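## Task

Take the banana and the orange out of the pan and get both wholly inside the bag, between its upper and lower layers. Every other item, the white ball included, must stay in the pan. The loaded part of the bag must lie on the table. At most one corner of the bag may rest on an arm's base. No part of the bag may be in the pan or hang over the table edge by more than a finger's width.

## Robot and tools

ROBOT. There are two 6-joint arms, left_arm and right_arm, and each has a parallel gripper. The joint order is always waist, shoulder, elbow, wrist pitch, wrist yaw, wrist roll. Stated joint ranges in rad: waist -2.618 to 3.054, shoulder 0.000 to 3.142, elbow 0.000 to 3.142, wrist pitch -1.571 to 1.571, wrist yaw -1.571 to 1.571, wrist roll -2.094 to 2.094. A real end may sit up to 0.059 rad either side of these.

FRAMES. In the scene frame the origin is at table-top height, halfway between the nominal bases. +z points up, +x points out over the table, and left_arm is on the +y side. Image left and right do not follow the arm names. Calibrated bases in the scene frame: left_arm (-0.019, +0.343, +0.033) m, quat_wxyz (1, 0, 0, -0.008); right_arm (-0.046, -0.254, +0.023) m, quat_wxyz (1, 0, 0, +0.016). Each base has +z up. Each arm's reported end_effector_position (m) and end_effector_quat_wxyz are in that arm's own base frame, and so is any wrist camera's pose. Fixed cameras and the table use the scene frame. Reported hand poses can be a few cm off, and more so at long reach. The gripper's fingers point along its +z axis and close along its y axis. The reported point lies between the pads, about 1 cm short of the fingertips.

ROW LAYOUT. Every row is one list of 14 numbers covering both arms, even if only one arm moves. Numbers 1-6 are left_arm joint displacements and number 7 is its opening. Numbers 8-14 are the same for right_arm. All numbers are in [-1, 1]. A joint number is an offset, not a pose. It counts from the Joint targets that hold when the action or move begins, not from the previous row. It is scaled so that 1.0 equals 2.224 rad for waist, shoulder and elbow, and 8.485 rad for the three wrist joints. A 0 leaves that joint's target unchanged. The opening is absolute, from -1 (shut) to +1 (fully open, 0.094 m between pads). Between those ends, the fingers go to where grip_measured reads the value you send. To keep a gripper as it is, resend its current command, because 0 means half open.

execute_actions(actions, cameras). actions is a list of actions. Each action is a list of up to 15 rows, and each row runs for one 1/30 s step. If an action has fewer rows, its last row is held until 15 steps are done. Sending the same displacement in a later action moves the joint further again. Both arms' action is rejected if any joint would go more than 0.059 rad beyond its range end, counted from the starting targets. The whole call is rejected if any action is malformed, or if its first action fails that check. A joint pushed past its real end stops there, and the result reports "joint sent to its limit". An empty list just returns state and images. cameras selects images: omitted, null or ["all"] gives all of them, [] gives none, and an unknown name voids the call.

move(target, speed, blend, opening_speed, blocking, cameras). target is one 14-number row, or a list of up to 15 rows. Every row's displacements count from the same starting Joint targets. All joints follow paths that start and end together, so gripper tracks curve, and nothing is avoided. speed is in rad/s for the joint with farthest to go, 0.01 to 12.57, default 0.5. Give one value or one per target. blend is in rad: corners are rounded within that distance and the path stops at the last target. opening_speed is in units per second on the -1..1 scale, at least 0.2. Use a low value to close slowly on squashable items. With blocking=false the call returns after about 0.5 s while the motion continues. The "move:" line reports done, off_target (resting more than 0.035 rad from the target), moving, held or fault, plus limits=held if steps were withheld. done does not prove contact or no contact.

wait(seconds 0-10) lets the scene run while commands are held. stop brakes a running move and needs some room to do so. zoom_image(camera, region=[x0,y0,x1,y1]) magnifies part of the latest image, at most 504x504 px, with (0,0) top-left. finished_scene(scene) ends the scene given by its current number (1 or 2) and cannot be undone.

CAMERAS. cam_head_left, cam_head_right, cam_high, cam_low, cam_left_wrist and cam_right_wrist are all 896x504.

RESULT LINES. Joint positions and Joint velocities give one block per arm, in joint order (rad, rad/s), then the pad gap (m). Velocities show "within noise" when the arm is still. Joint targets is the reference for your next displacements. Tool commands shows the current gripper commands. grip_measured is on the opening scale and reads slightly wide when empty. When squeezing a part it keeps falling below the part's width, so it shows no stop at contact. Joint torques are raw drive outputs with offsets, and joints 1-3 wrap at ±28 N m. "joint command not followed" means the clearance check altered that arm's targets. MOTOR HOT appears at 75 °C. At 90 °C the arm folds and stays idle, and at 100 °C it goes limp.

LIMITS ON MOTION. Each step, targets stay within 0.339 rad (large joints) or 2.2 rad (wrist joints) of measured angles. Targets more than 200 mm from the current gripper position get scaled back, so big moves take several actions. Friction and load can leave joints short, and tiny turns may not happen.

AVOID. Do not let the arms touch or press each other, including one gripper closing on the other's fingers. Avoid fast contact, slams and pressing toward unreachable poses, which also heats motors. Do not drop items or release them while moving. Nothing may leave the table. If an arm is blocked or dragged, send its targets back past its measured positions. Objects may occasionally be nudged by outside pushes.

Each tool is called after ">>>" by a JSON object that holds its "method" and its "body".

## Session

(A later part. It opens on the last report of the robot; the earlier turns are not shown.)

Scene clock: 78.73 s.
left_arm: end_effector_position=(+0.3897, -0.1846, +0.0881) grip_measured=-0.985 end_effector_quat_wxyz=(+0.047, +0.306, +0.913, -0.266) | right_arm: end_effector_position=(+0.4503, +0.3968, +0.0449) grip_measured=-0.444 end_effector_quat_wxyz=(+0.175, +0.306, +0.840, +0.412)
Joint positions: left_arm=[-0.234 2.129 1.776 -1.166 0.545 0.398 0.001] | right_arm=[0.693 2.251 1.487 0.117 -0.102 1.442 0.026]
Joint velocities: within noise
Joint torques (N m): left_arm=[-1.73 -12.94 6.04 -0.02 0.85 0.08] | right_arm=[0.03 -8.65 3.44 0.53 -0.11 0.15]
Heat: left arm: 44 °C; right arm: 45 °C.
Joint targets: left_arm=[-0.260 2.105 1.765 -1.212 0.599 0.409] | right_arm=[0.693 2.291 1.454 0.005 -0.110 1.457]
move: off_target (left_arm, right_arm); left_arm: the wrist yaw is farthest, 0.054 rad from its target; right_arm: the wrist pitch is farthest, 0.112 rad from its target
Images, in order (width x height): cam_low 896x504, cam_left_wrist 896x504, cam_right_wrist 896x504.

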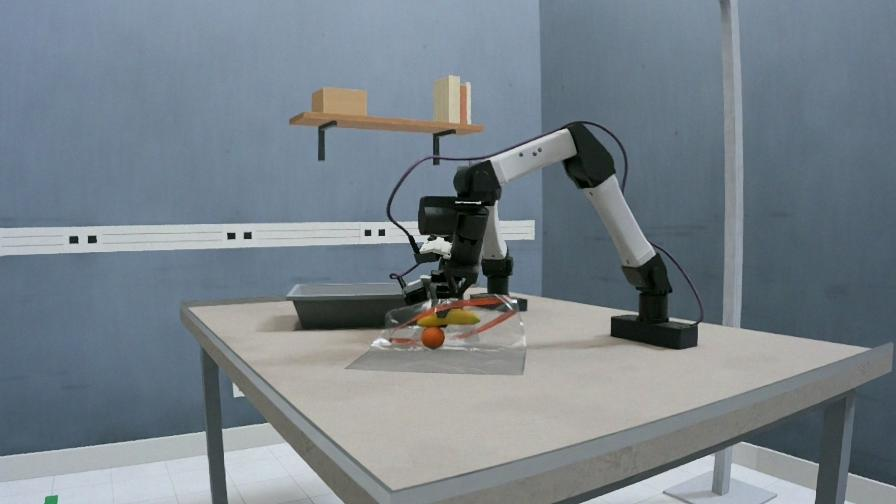

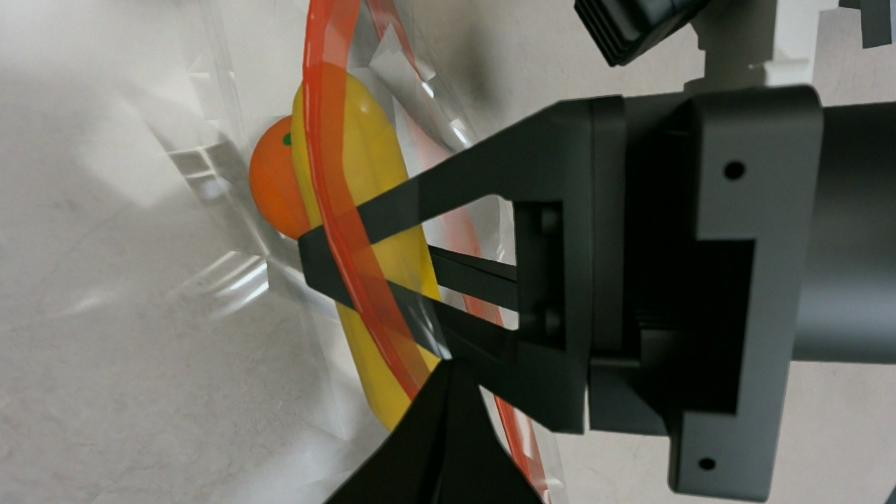

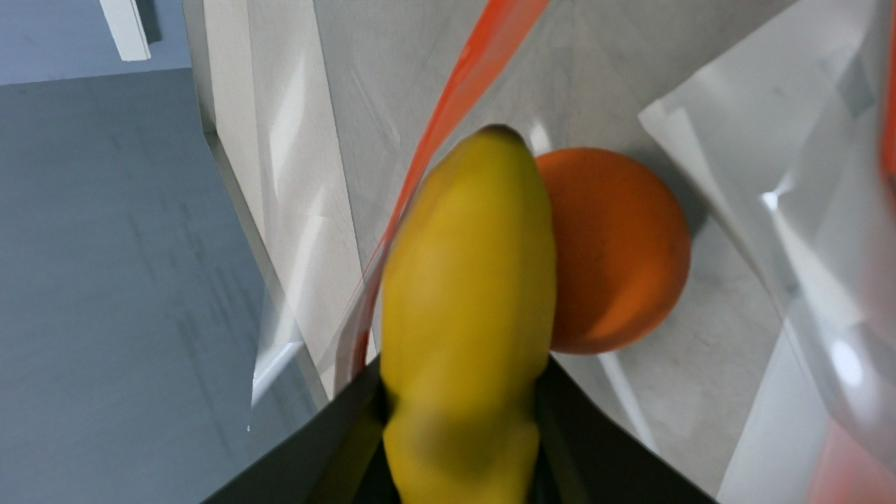

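>>> {"method": "move", "body": {"target": [[0,0,0,0,0,0,-1,0,-0.02,0.05,-0.004,0,0,-0.6],[0,0,0,0,0,0,-1,0,-0.07,-0.022,-0.0018,0,0.0015,-0.6]], "speed": 0.15, "cameras": ["cam_right_wrist","cam_left_wrist","cam_low"]}}

>>> {"method": "zoom_image", "body": {"camera": "cam_low", "region": [330, 200, 550, 390]}}

Scene clock: 81.27 s.
left_arm: end_effector_position=(+0.3775, -0.1954, +0.0925) grip_measured=-0.985 end_effector_quat_wxyz=(+0.031, +0.309, +0.906, -0.286) | right_arm: end_effector_position=(+0.4287, +0.3770, +0.0450) grip_measured=-0.445 end_effector_quat_wxyz=(+0.154, +0.323, +0.854, +0.378)
Joint positions: left_arm=[-0.253 2.126 1.776 -1.2 0.583 0.398 0.001] | right_arm=[0.692 2.167 1.419 0.014 -0.098 1.458 0.026]
Joint velocities: within noise
Joint torques (N m): left_arm=[-0.32 -12.66 6 0.28 0.51 0.09] | right_arm=[0.14 -14.3 5.35 1.34 -0.14 0.08]
Heat: left arm: 44 °C; right arm: 45 °C.
Joint targets: left_arm=[-0.260 2.105 1.765 -1.212 0.599 0.409] | right_arm=[0.693 2.135 1.405 -0.011 -0.110 1.470]
move: done
Images, in order (width x height): cam_low 896x504, cam_left_wrist 896x504, cam_right_wrist 896x504.

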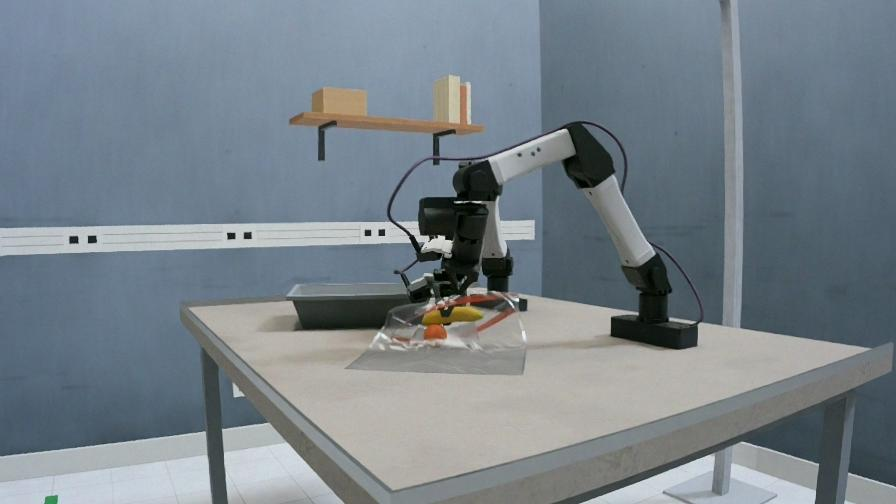

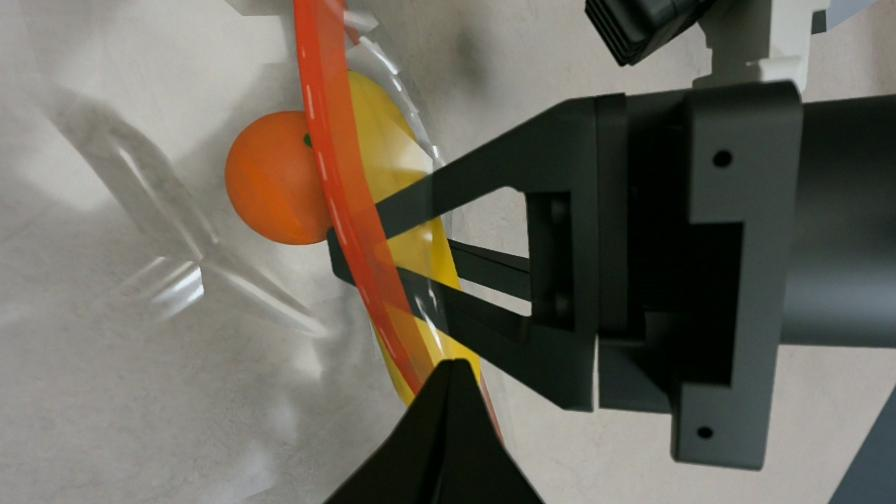

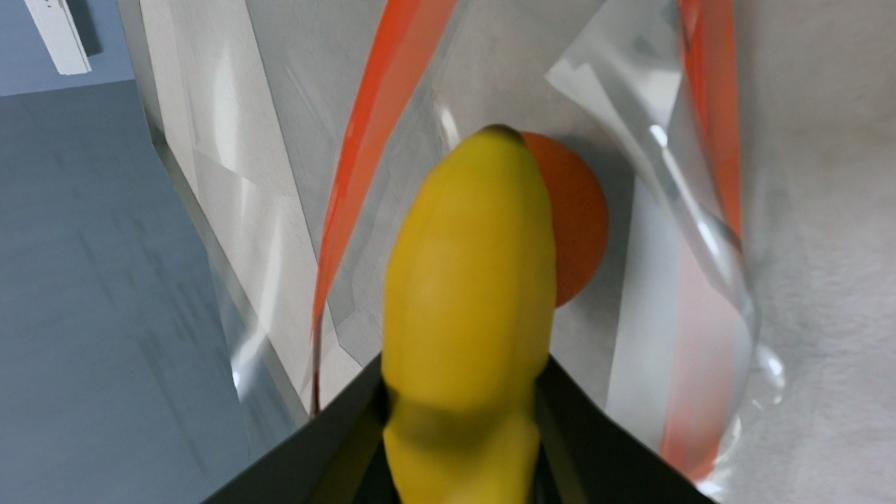

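Scaled by 2.291 from the camera's 896x504 image, which has a finer 1280x720 frame.

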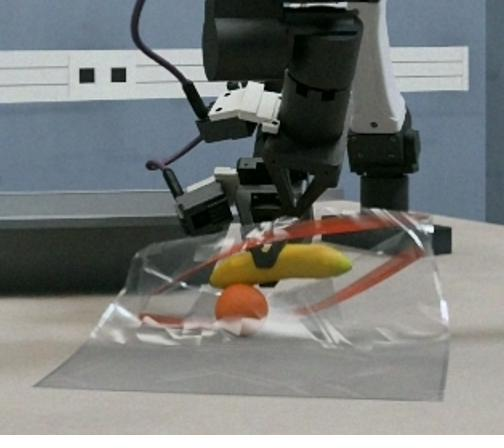

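>>> {"method": "move", "body": {"target": [0,0,0,0,0,0,-1,-0.008,0.012,-0.027,0.006,0,0,-0.6], "speed": 0.1, "cameras": ["cam_right_wrist","cam_left_wrist","cam_low"]}}

>>> {"method": "zoom_image", "body": {"camera": "cam_low", "region": [330, 200, 550, 390]}}

Scene clock: 82.60 s.
left_arm: end_effector_position=(+0.3774, -0.1954, +0.0925) grip_measured=-0.985 end_effector_quat_wxyz=(+0.031, +0.309, +0.906, -0.286) | right_arm: end_effector_position=(+0.4335, +0.3697, +0.0410) grip_measured=-0.445 end_effector_quat_wxyz=(+0.164, +0.326, +0.845, +0.391)
Joint positions: left_arm=[-0.253 2.126 1.776 -1.2 0.583 0.398 0.001] | right_arm=[0.676 2.165 1.367 0.099 -0.098 1.459 0.026]
Joint velocities: within noise
Joint torques (N m): left_arm=[-0.29 -12.62 5.96 0.29 0.51 0.09] | right_arm=[-0.08 -11.71 4.49 1.02 -0.14 0.12]
Heat: left arm: 44 °C; right arm: 45 °C.
Joint targets: left_arm=[-0.260 2.105 1.765 -1.212 0.599 0.409] | right_arm=[0.675 2.162 1.345 0.040 -0.110 1.470]
move: off_target (right_arm); right_arm: the wrist pitch is farthest, 0.059 rad from its target
Images, in order (width x height): cam_low 896x504, cam_left_wrist 896x504, cam_right_wrist 896x504.

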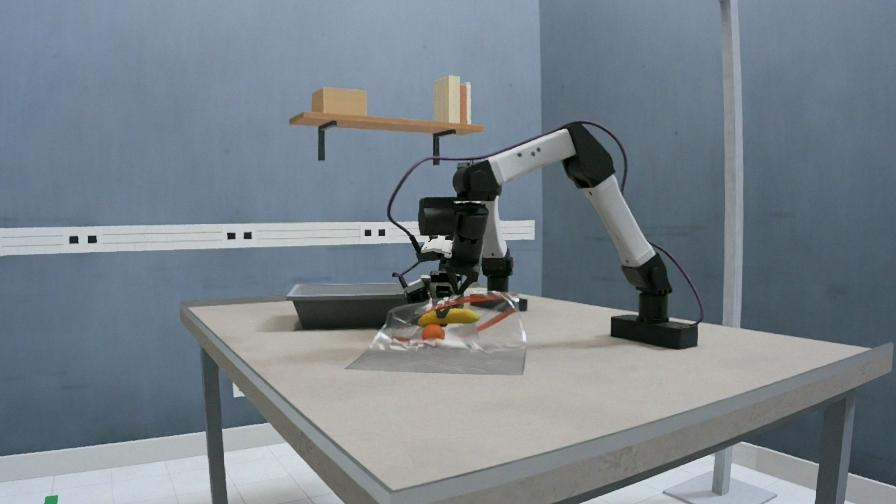

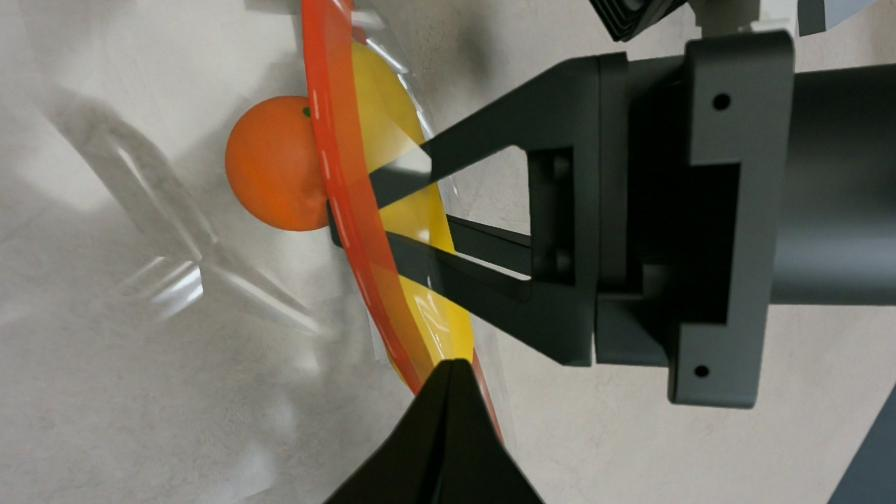

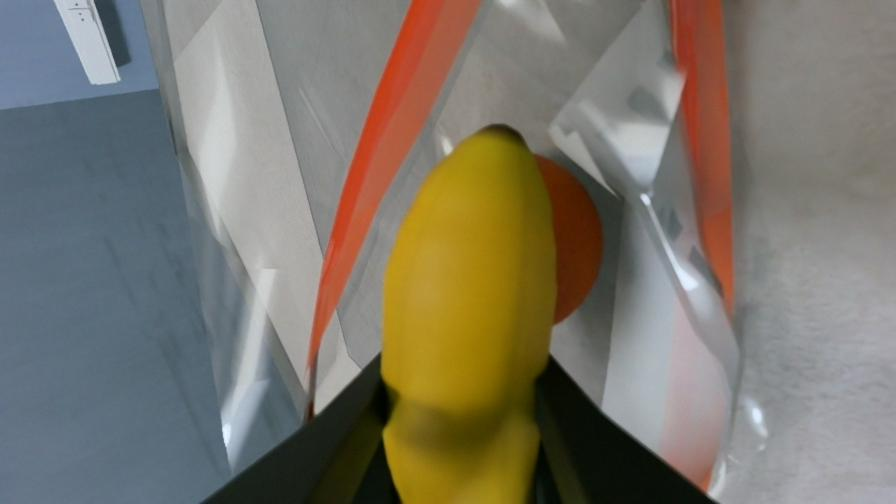

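Scaled by 2.291 from the camera's 896x504 image, which has a finer 1280x720 frame.

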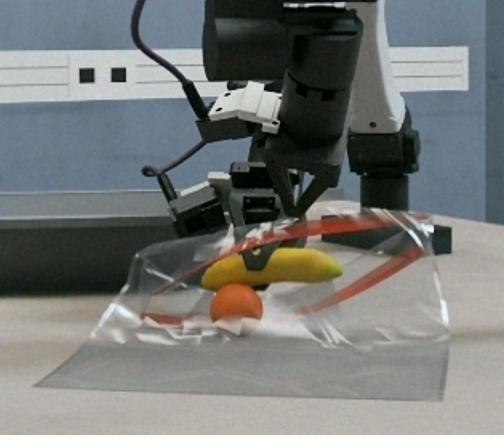

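>>> {"method": "move", "body": {"target": [[0,0,0,0,0,0,-1,-0.0067,-0.0414,0,-0.0059,0,0,-0.6],[0,0,0,0,0,0,-1,-0.0067,-0.0054,-0.0185,0.005,0,0,-0.6]], "speed": 0.12, "cameras": ["cam_right_wrist","cam_left_wrist","cam_low"]}}

>>> {"method": "zoom_image", "body": {"camera": "cam_low", "region": [330, 200, 550, 390]}}

Scene clock: 85.40 s.
left_arm: end_effector_position=(+0.3773, -0.1954, +0.0926) grip_measured=-0.985 end_effector_quat_wxyz=(+0.030, +0.309, +0.906, -0.286) | right_arm: end_effector_position=(+0.4190, +0.3525, +0.0256) grip_measured=-0.445 end_effector_quat_wxyz=(+0.148, +0.338, +0.855, +0.364)
Joint positions: left_arm=[-0.253 2.126 1.776 -1.2 0.584 0.398 0.001] | right_arm=[0.668 2.137 1.306 0.062 -0.101 1.463 0.026]
Joint velocities: within noise
Joint torques (N m): left_arm=[-0.34 -12.59 5.96 0.3 0.52 0.09] | right_arm=[-0.68 -9.88 6.13 1.71 -0.11 0.07]
Heat: left arm: 44 °C; right arm: 46 °C.
Joint targets: left_arm=[-0.260 2.105 1.765 -1.212 0.600 0.409] | right_arm=[0.660 2.150 1.304 0.083 -0.110 1.470]
move: done
Images, in order (width x height): cam_low 896x504, cam_left_wrist 896x504, cam_right_wrist 896x504.

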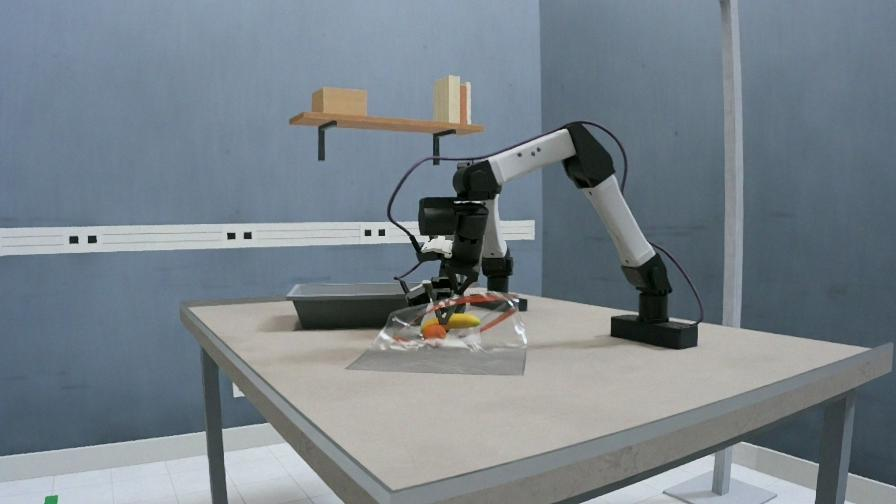

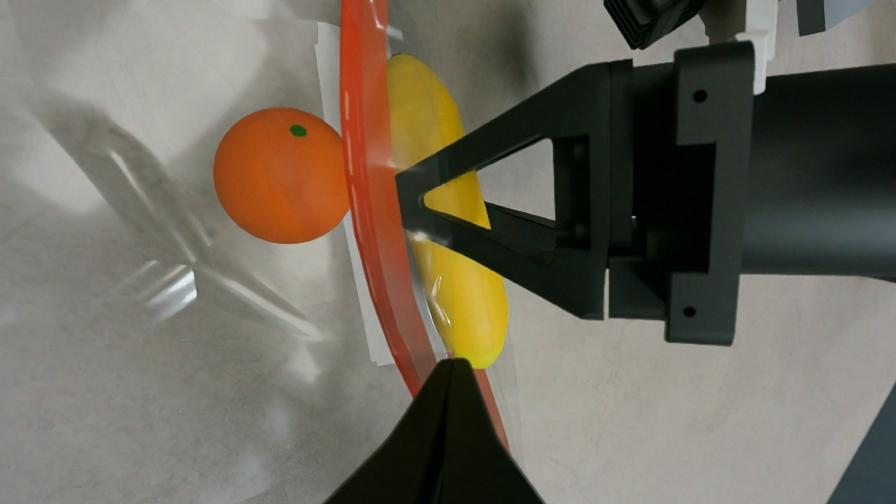

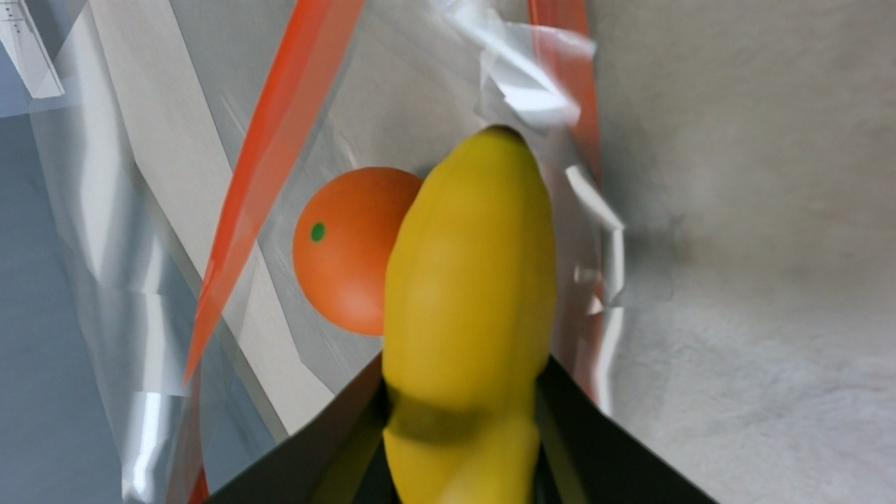

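Scaled by 2.291 from the camera's 896x504 image, which has a finer 1280x720 frame.

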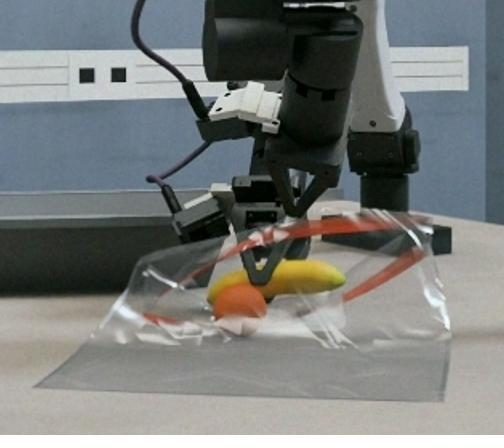

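>>> {"method": "move", "body": {"target": [0,0,0,0,0,0,-1,0,0.0427,0.0549,-0.0024,0,0,-0.6], "speed": 0.1, "cameras": ["cam_right_wrist","cam_left_wrist","cam_low"]}}

>>> {"method": "zoom_image", "body": {"camera": "cam_low", "region": [330, 200, 550, 390]}}

Scene clock: 87.20 s.
left_arm: end_effector_position=(+0.3773, -0.1954, +0.0926) grip_measured=-0.985 end_effector_quat_wxyz=(+0.030, +0.309, +0.906, -0.286) | right_arm: end_effector_position=(+0.4340, +0.3644, +0.0102) grip_measured=-0.445 end_effector_quat_wxyz=(+0.147, +0.339, +0.856, +0.362)
Joint positions: left_arm=[-0.253 2.126 1.776 -1.2 0.584 0.398 0.001] | right_arm=[0.668 2.23 1.398 0.059 -0.102 1.464 0.026]
Joint velocities: within noise
Joint torques (N m): left_arm=[-0.31 -12.62 6.02 0.31 0.51 0.09] | right_arm=[-0.66 -10.39 9.02 1.54 -0.11 0.08]
Heat: left arm: 44 °C; right arm: 46 °C.
Joint targets: left_arm=[-0.260 2.105 1.765 -1.212 0.599 0.409] | right_arm=[0.660 2.245 1.426 0.062 -0.110 1.470]
move: done
Images, in order (width x height): cam_low 896x504, cam_left_wrist 896x504, cam_right_wrist 896x504.

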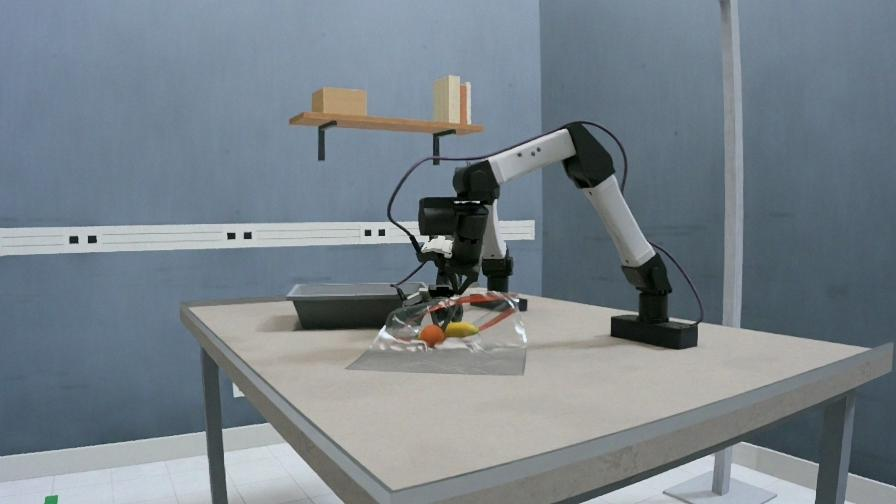

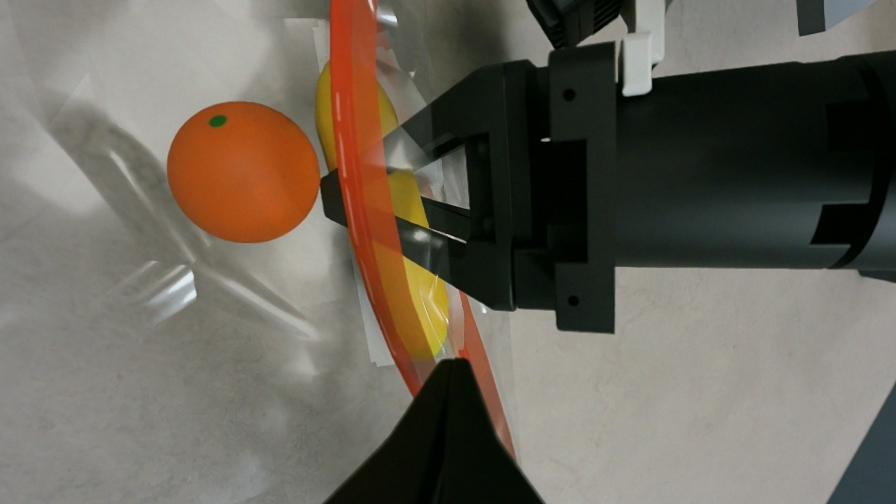

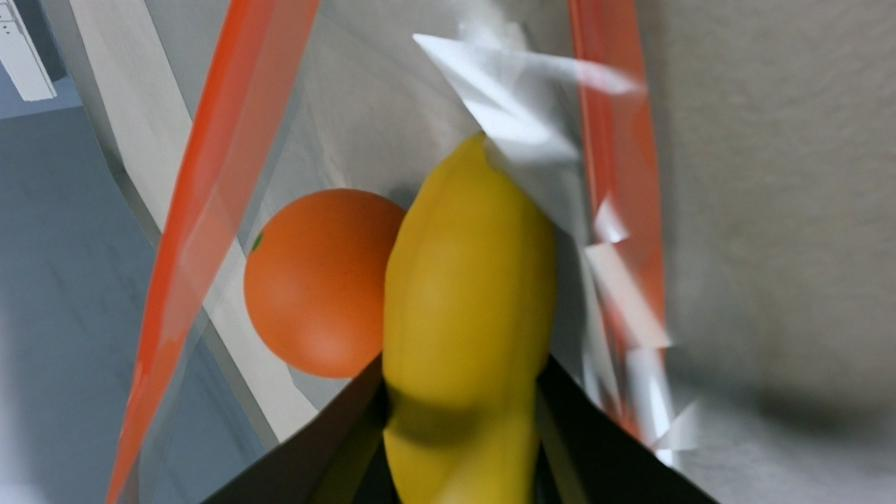

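Scaled by 2.291 from the camera's 896x504 image, which has a finer 1280x720 frame.

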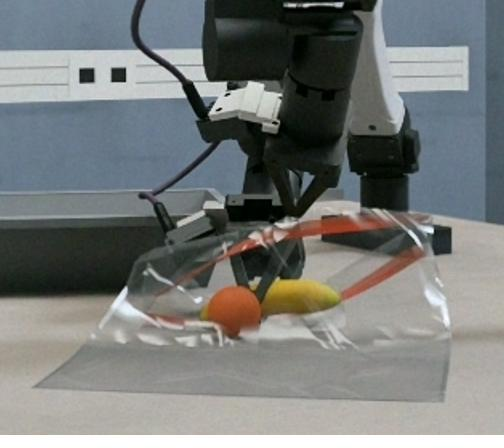

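>>> {"method": "move", "body": {"target": [[0,0,0,0,0,0,-1,0,0,0,0,0,0,-0.2],[0,0,0,0,0,0,-1,0,-0.06,-0.0549,0.0024,0,0,-0.2],[0,0,0,0,0,0,-1,0.004,-0.2127,-0.116,-0.0197,-0.0026,0,-0.2]], "speed": [0.2,0.12,0.3], "opening_speed": 0.4, "cameras": ["cam_right_wrist","cam_left_wrist","cam_low"]}}

>>> {"method": "zoom_image", "body": {"camera": "cam_low", "region": [330, 200, 550, 390]}}

Scene clock: 101.73 s.
left_arm: end_effector_position=(+0.3773, -0.1955, +0.0926) grip_measured=-0.985 end_effector_quat_wxyz=(+0.030, +0.309, +0.906, -0.286) | right_arm: end_effector_position=(+0.3760, +0.3234, +0.1077) grip_measured=-0.201 end_effector_quat_wxyz=(+0.145, +0.331, +0.852, +0.379)
Joint positions: left_arm=[-0.253 2.126 1.776 -1.201 0.584 0.398 0.001] | right_arm=[0.668 1.809 1.174 -0.106 -0.123 1.464 0.038]
Joint velocities: within noise
Joint torques (N m): left_arm=[-0.31 -12.63 6 0.31 0.52 0.09] | right_arm=[0.17 -12.18 6.37 1.59 -0.12 0.06]
Heat: left arm: 44 °C; right arm: 47 °C.
Joint targets: left_arm=[-0.260 2.105 1.765 -1.212 0.599 0.409] | right_arm=[0.669 1.772 1.168 -0.105 -0.132 1.470]
move: off_target (right_arm); right_arm: the shoulder is farthest, 0.037 rad from its target
Images, in order (width x height): cam_low 896x504, cam_left_wrist 896x504, cam_right_wrist 896x504.

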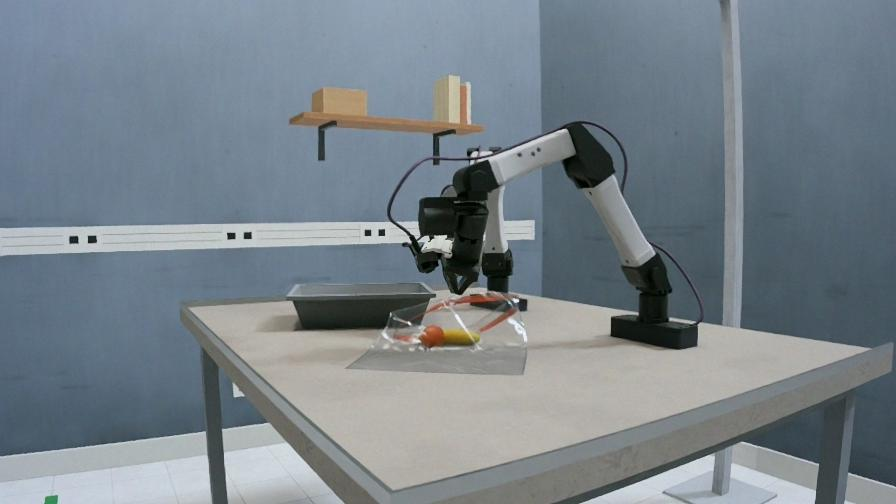

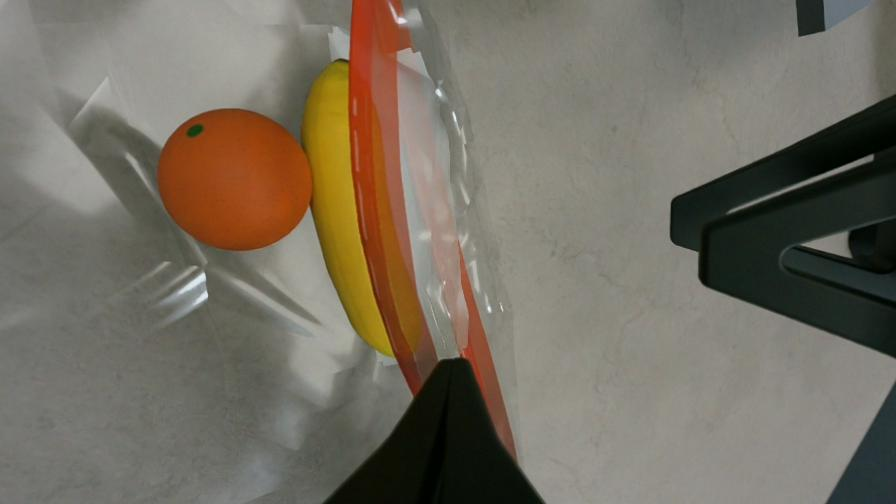

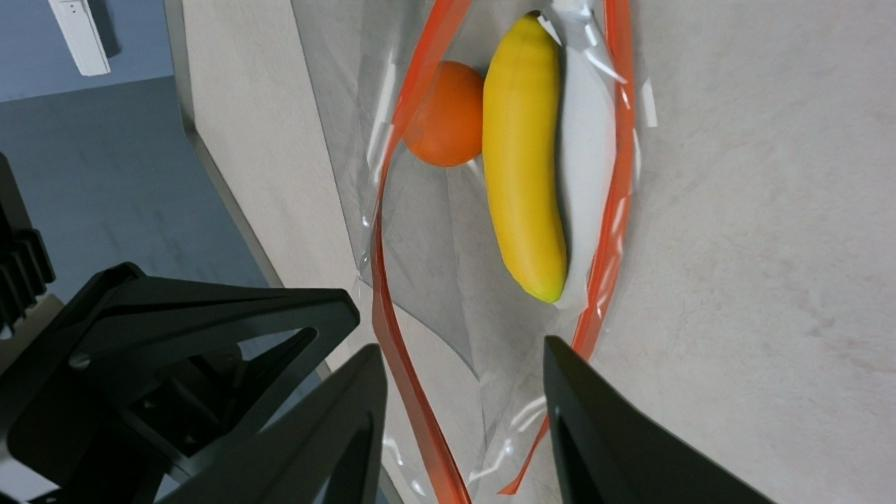

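Scaled by 2.291 from the camera's 896x504 image, which has a finer 1280x720 frame.

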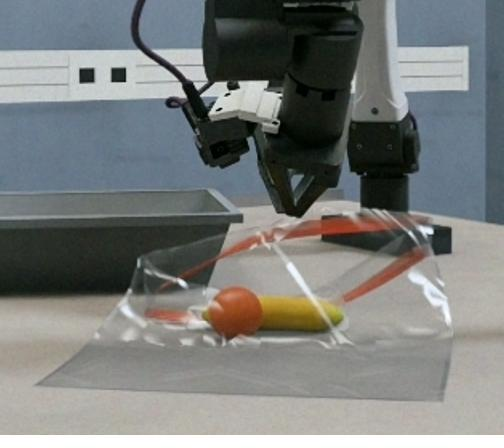

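>>> {"method": "move", "body": {"target": [0,0,0,0,0,0,-1,-0.2109,0.1025,0.4191,-0.129,0.0156,-0.1732,0], "speed": 0.7, "cameras": []}}

>>> {"method": "move", "body": {"target": [[-0.0576,0.0117,-0.0989,0.0277,0,0,-1,0,0,0,0,0,0,0],[-0.0576,0.035,-0.0989,0.0277,0,0,-1,0,0,0,0,0,0,0]], "speed": 0.15, "cameras": ["cam_left_wrist","cam_low"]}}

>>> {"method": "zoom_image", "body": {"camera": "cam_low", "region": [330, 200, 550, 390]}}

Scene clock: 105.10 s.
left_arm: end_effector_position=(+0.3773, -0.1955, +0.0926) grip_measured=-0.985 end_effector_quat_wxyz=(+0.030, +0.309, +0.906, -0.286) | right_arm: end_effector_position=(+0.4645, +0.0966, +0.2160) grip_measured=-0.001 end_effector_quat_wxyz=(+0.226, -0.095, +0.969, +0.028)
Joint positions: left_arm=[-0.253 2.126 1.776 -1.201 0.584 0.398 0.001] | right_arm=[0.202 1.986 2.074 -1.199 -0.009 0.009 0.047]
Joint velocities: within noise
Joint torques (N m): left_arm=[-0.31 -12.6 6.01 0.31 0.51 0.08] | right_arm=[-0.09 -8.85 9.07 1.13 0.05 -0.02]
Heat: left arm: 44 °C; right arm: 47 °C.
Joint targets: left_arm=[-0.260 2.105 1.765 -1.212 0.599 0.409] | right_arm=[0.200 1.999 2.100 -1.199 0.000 0.000]
move: done
No camera images: "cameras" was empty.

Scene clock: 107.40 s.
left_arm: end_effector_position=(+0.3330, -0.2362, +0.0230) grip_measured=-0.985 end_effector_quat_wxyz=(-0.011, +0.361, +0.887, -0.288) | right_arm: end_effector_position=(+0.4644, +0.0966, +0.2159) grip_measured=-0.001 end_effector_quat_wxyz=(+0.226, -0.095, +0.969, +0.028)
Joint positions: left_arm=[-0.382 2.167 1.555 -0.987 0.585 0.398 0.001] | right_arm=[0.202 1.986 2.074 -1.199 -0.009 0.008 0.047]
Joint velocities: within noise
Joint torques (N m): left_arm=[-0.18 -9.54 5.67 0.45 0.5 0.08] | right_arm=[-0.14 -8.87 9.09 1.13 0.06 -0.03]
Heat: left arm: 44 °C; right arm: 46 °C.
Joint targets: left_arm=[-0.388 2.183 1.545 -0.977 0.599 0.409] | right_arm=[0.200 1.999 2.100 -1.199 0.000 0.000]
move: done
Images, in order (width x height): cam_low 896x504, cam_left_wrist 896x504.

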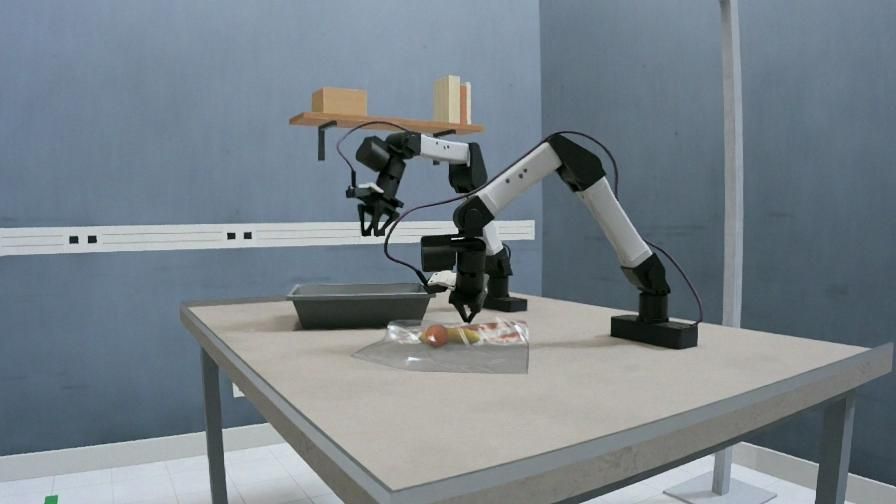

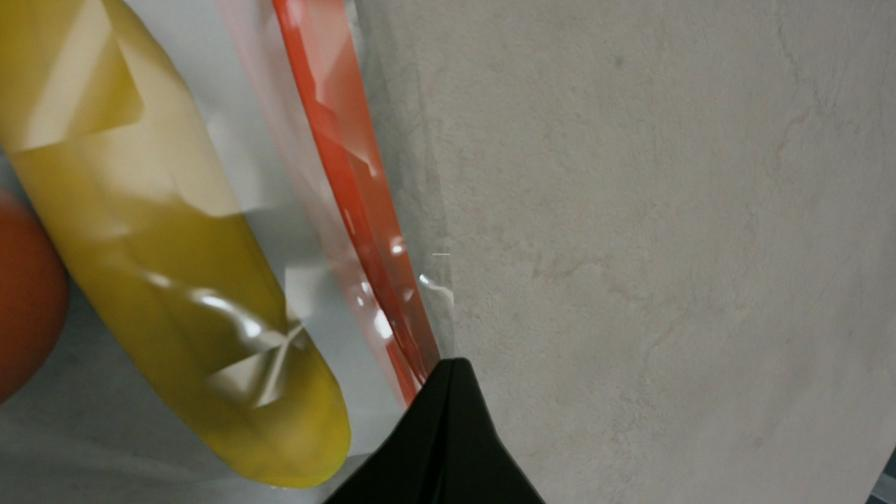

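Scaled by 2.291 from the camera's 896x504 image, which has a finer 1280x720 frame.

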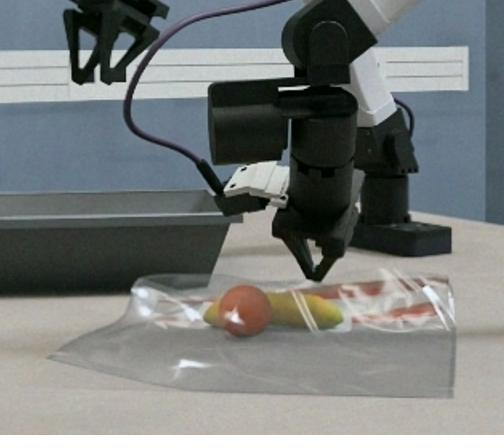

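>>> {"method": "move", "body": {"target": [[0,0.025,0,0,0,0,-1,0,0,0,0,0,0,0],[0,0.025,0,0,0,0,-0.5,0,0,0,0,0,0,0],[0,-0.12,0.15,-0.03,0,0,-0.5,0,0,0,0,0,0,0],[0.3,-0.1,0.2,-0.05,-0.0706,0,-0.5,0,0,0,0,0,0,0]], "speed": [0.15,0.15,0.25,0.5], "opening_speed": 0.5}}

>>> {"method": "zoom_image", "body": {"camera": "cam_head_left", "region": [250, 170, 430, 330]}}

>>> {"method": "zoom_image", "body": {"camera": "cam_low", "region": [330, 220, 550, 390]}}

Scene clock: 113.20 s.
left_arm: end_effector_position=(+0.3945, +0.1121, +0.1855) grip_measured=-0.502 end_effector_quat_wxyz=(+0.101, +0.058, +0.993, +0.027) | right_arm: end_effector_position=(+0.4644, +0.0966, +0.2159) grip_measured=-0.001 end_effector_quat_wxyz=(+0.226, -0.095, +0.969, +0.028)
Joint positions: left_arm=[0.284 1.942 1.969 -1.388 0.018 0.399 0.023] | right_arm=[0.202 1.986 2.074 -1.199 -0.009 0.008 0.047]
Joint velocities: within noise
Joint torques (N m): left_arm=[-0.12 -8.16 9.28 0.72 -0.11 0.05] | right_arm=[-0.14 -8.87 9.09 1.13 0.05 -0.04]
Heat: left arm: 44 °C; right arm: 46 °C.
Joint targets: left_arm=[0.280 1.961 1.990 -1.401 0.000 0.409] | right_arm=[0.200 1.999 2.100 -1.199 0.000 0.000]
move: done

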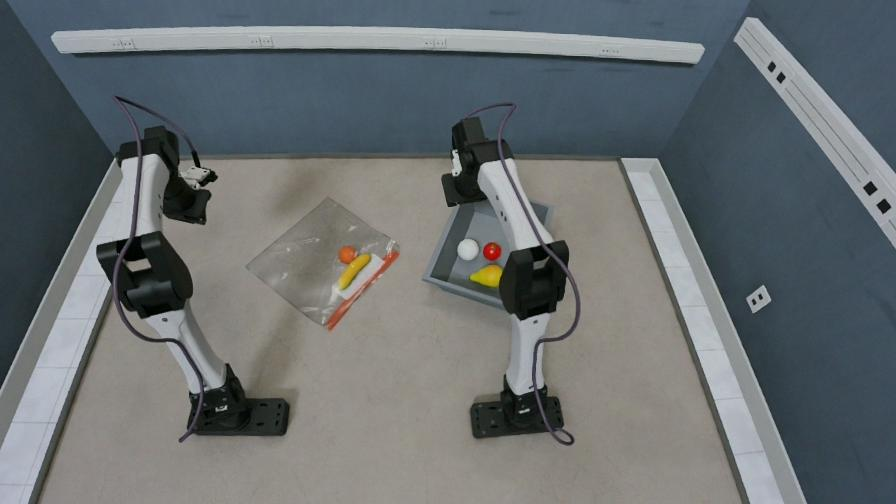

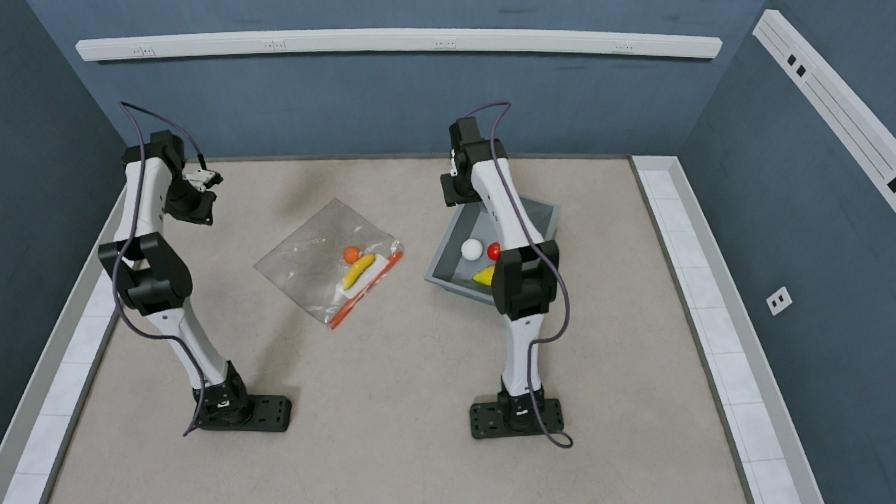

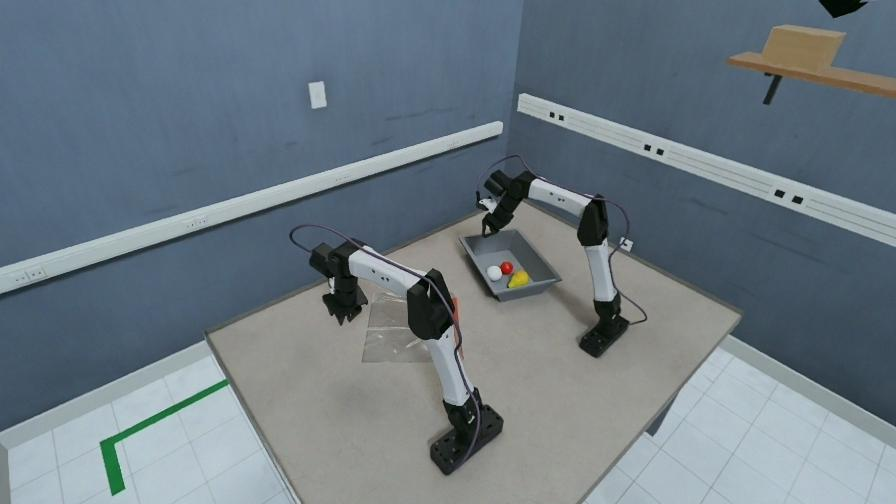

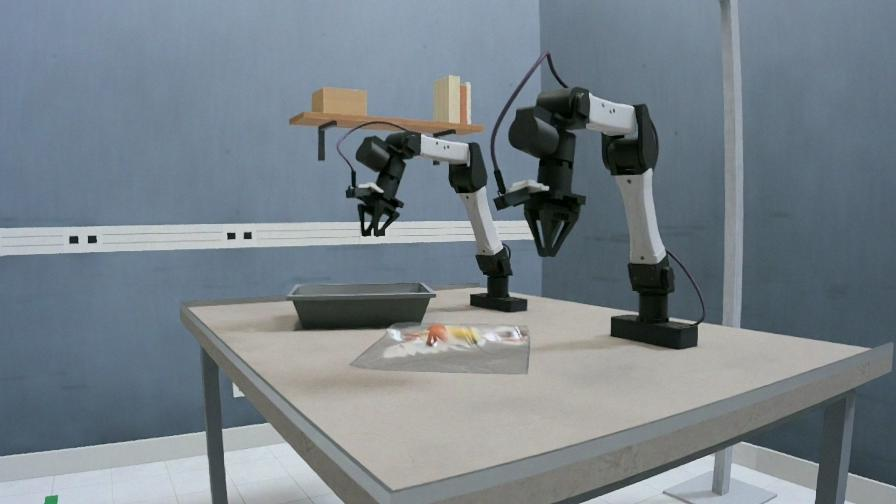

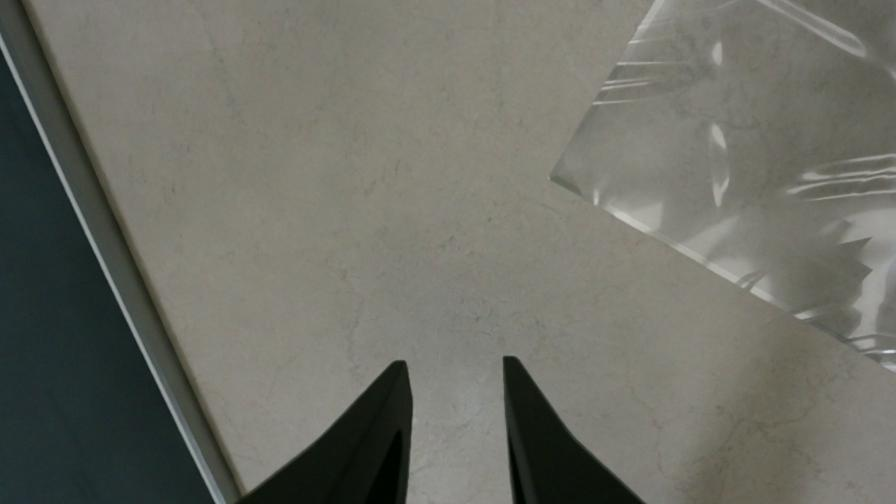

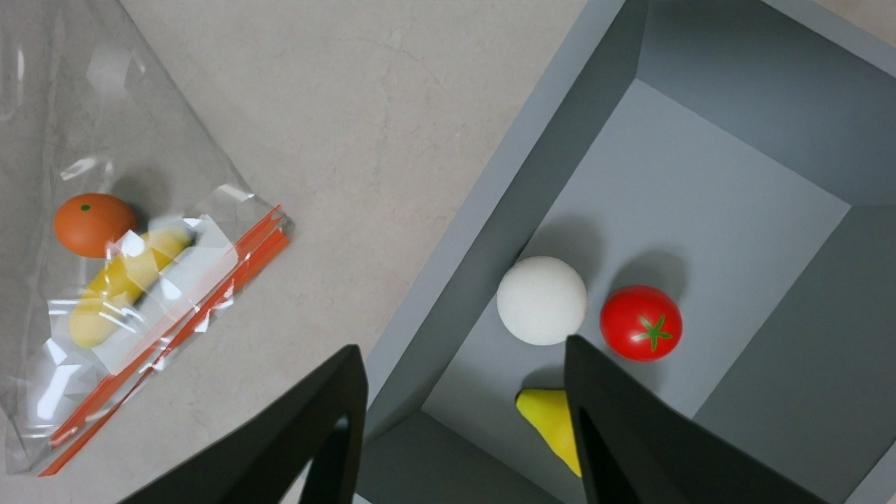

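Scaled by 2.800 from the camera's 896x504 image, which has a finer 1280x720 frame.

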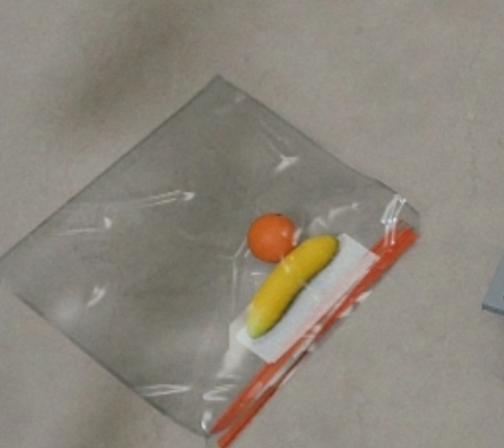

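Scaled by 2.291 from the camera's 896x504 image, which has a finer 1280x720 frame.

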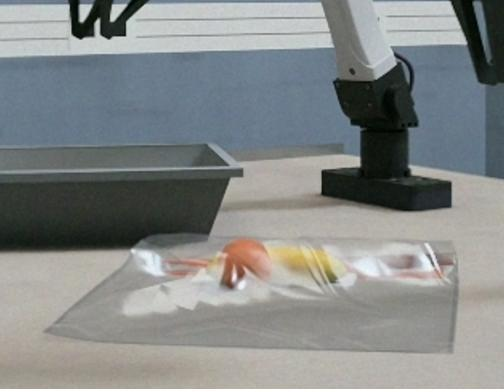

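>>> {"method": "finished_scene", "body": {"scene": 2}}

The scene is finished: the task was done.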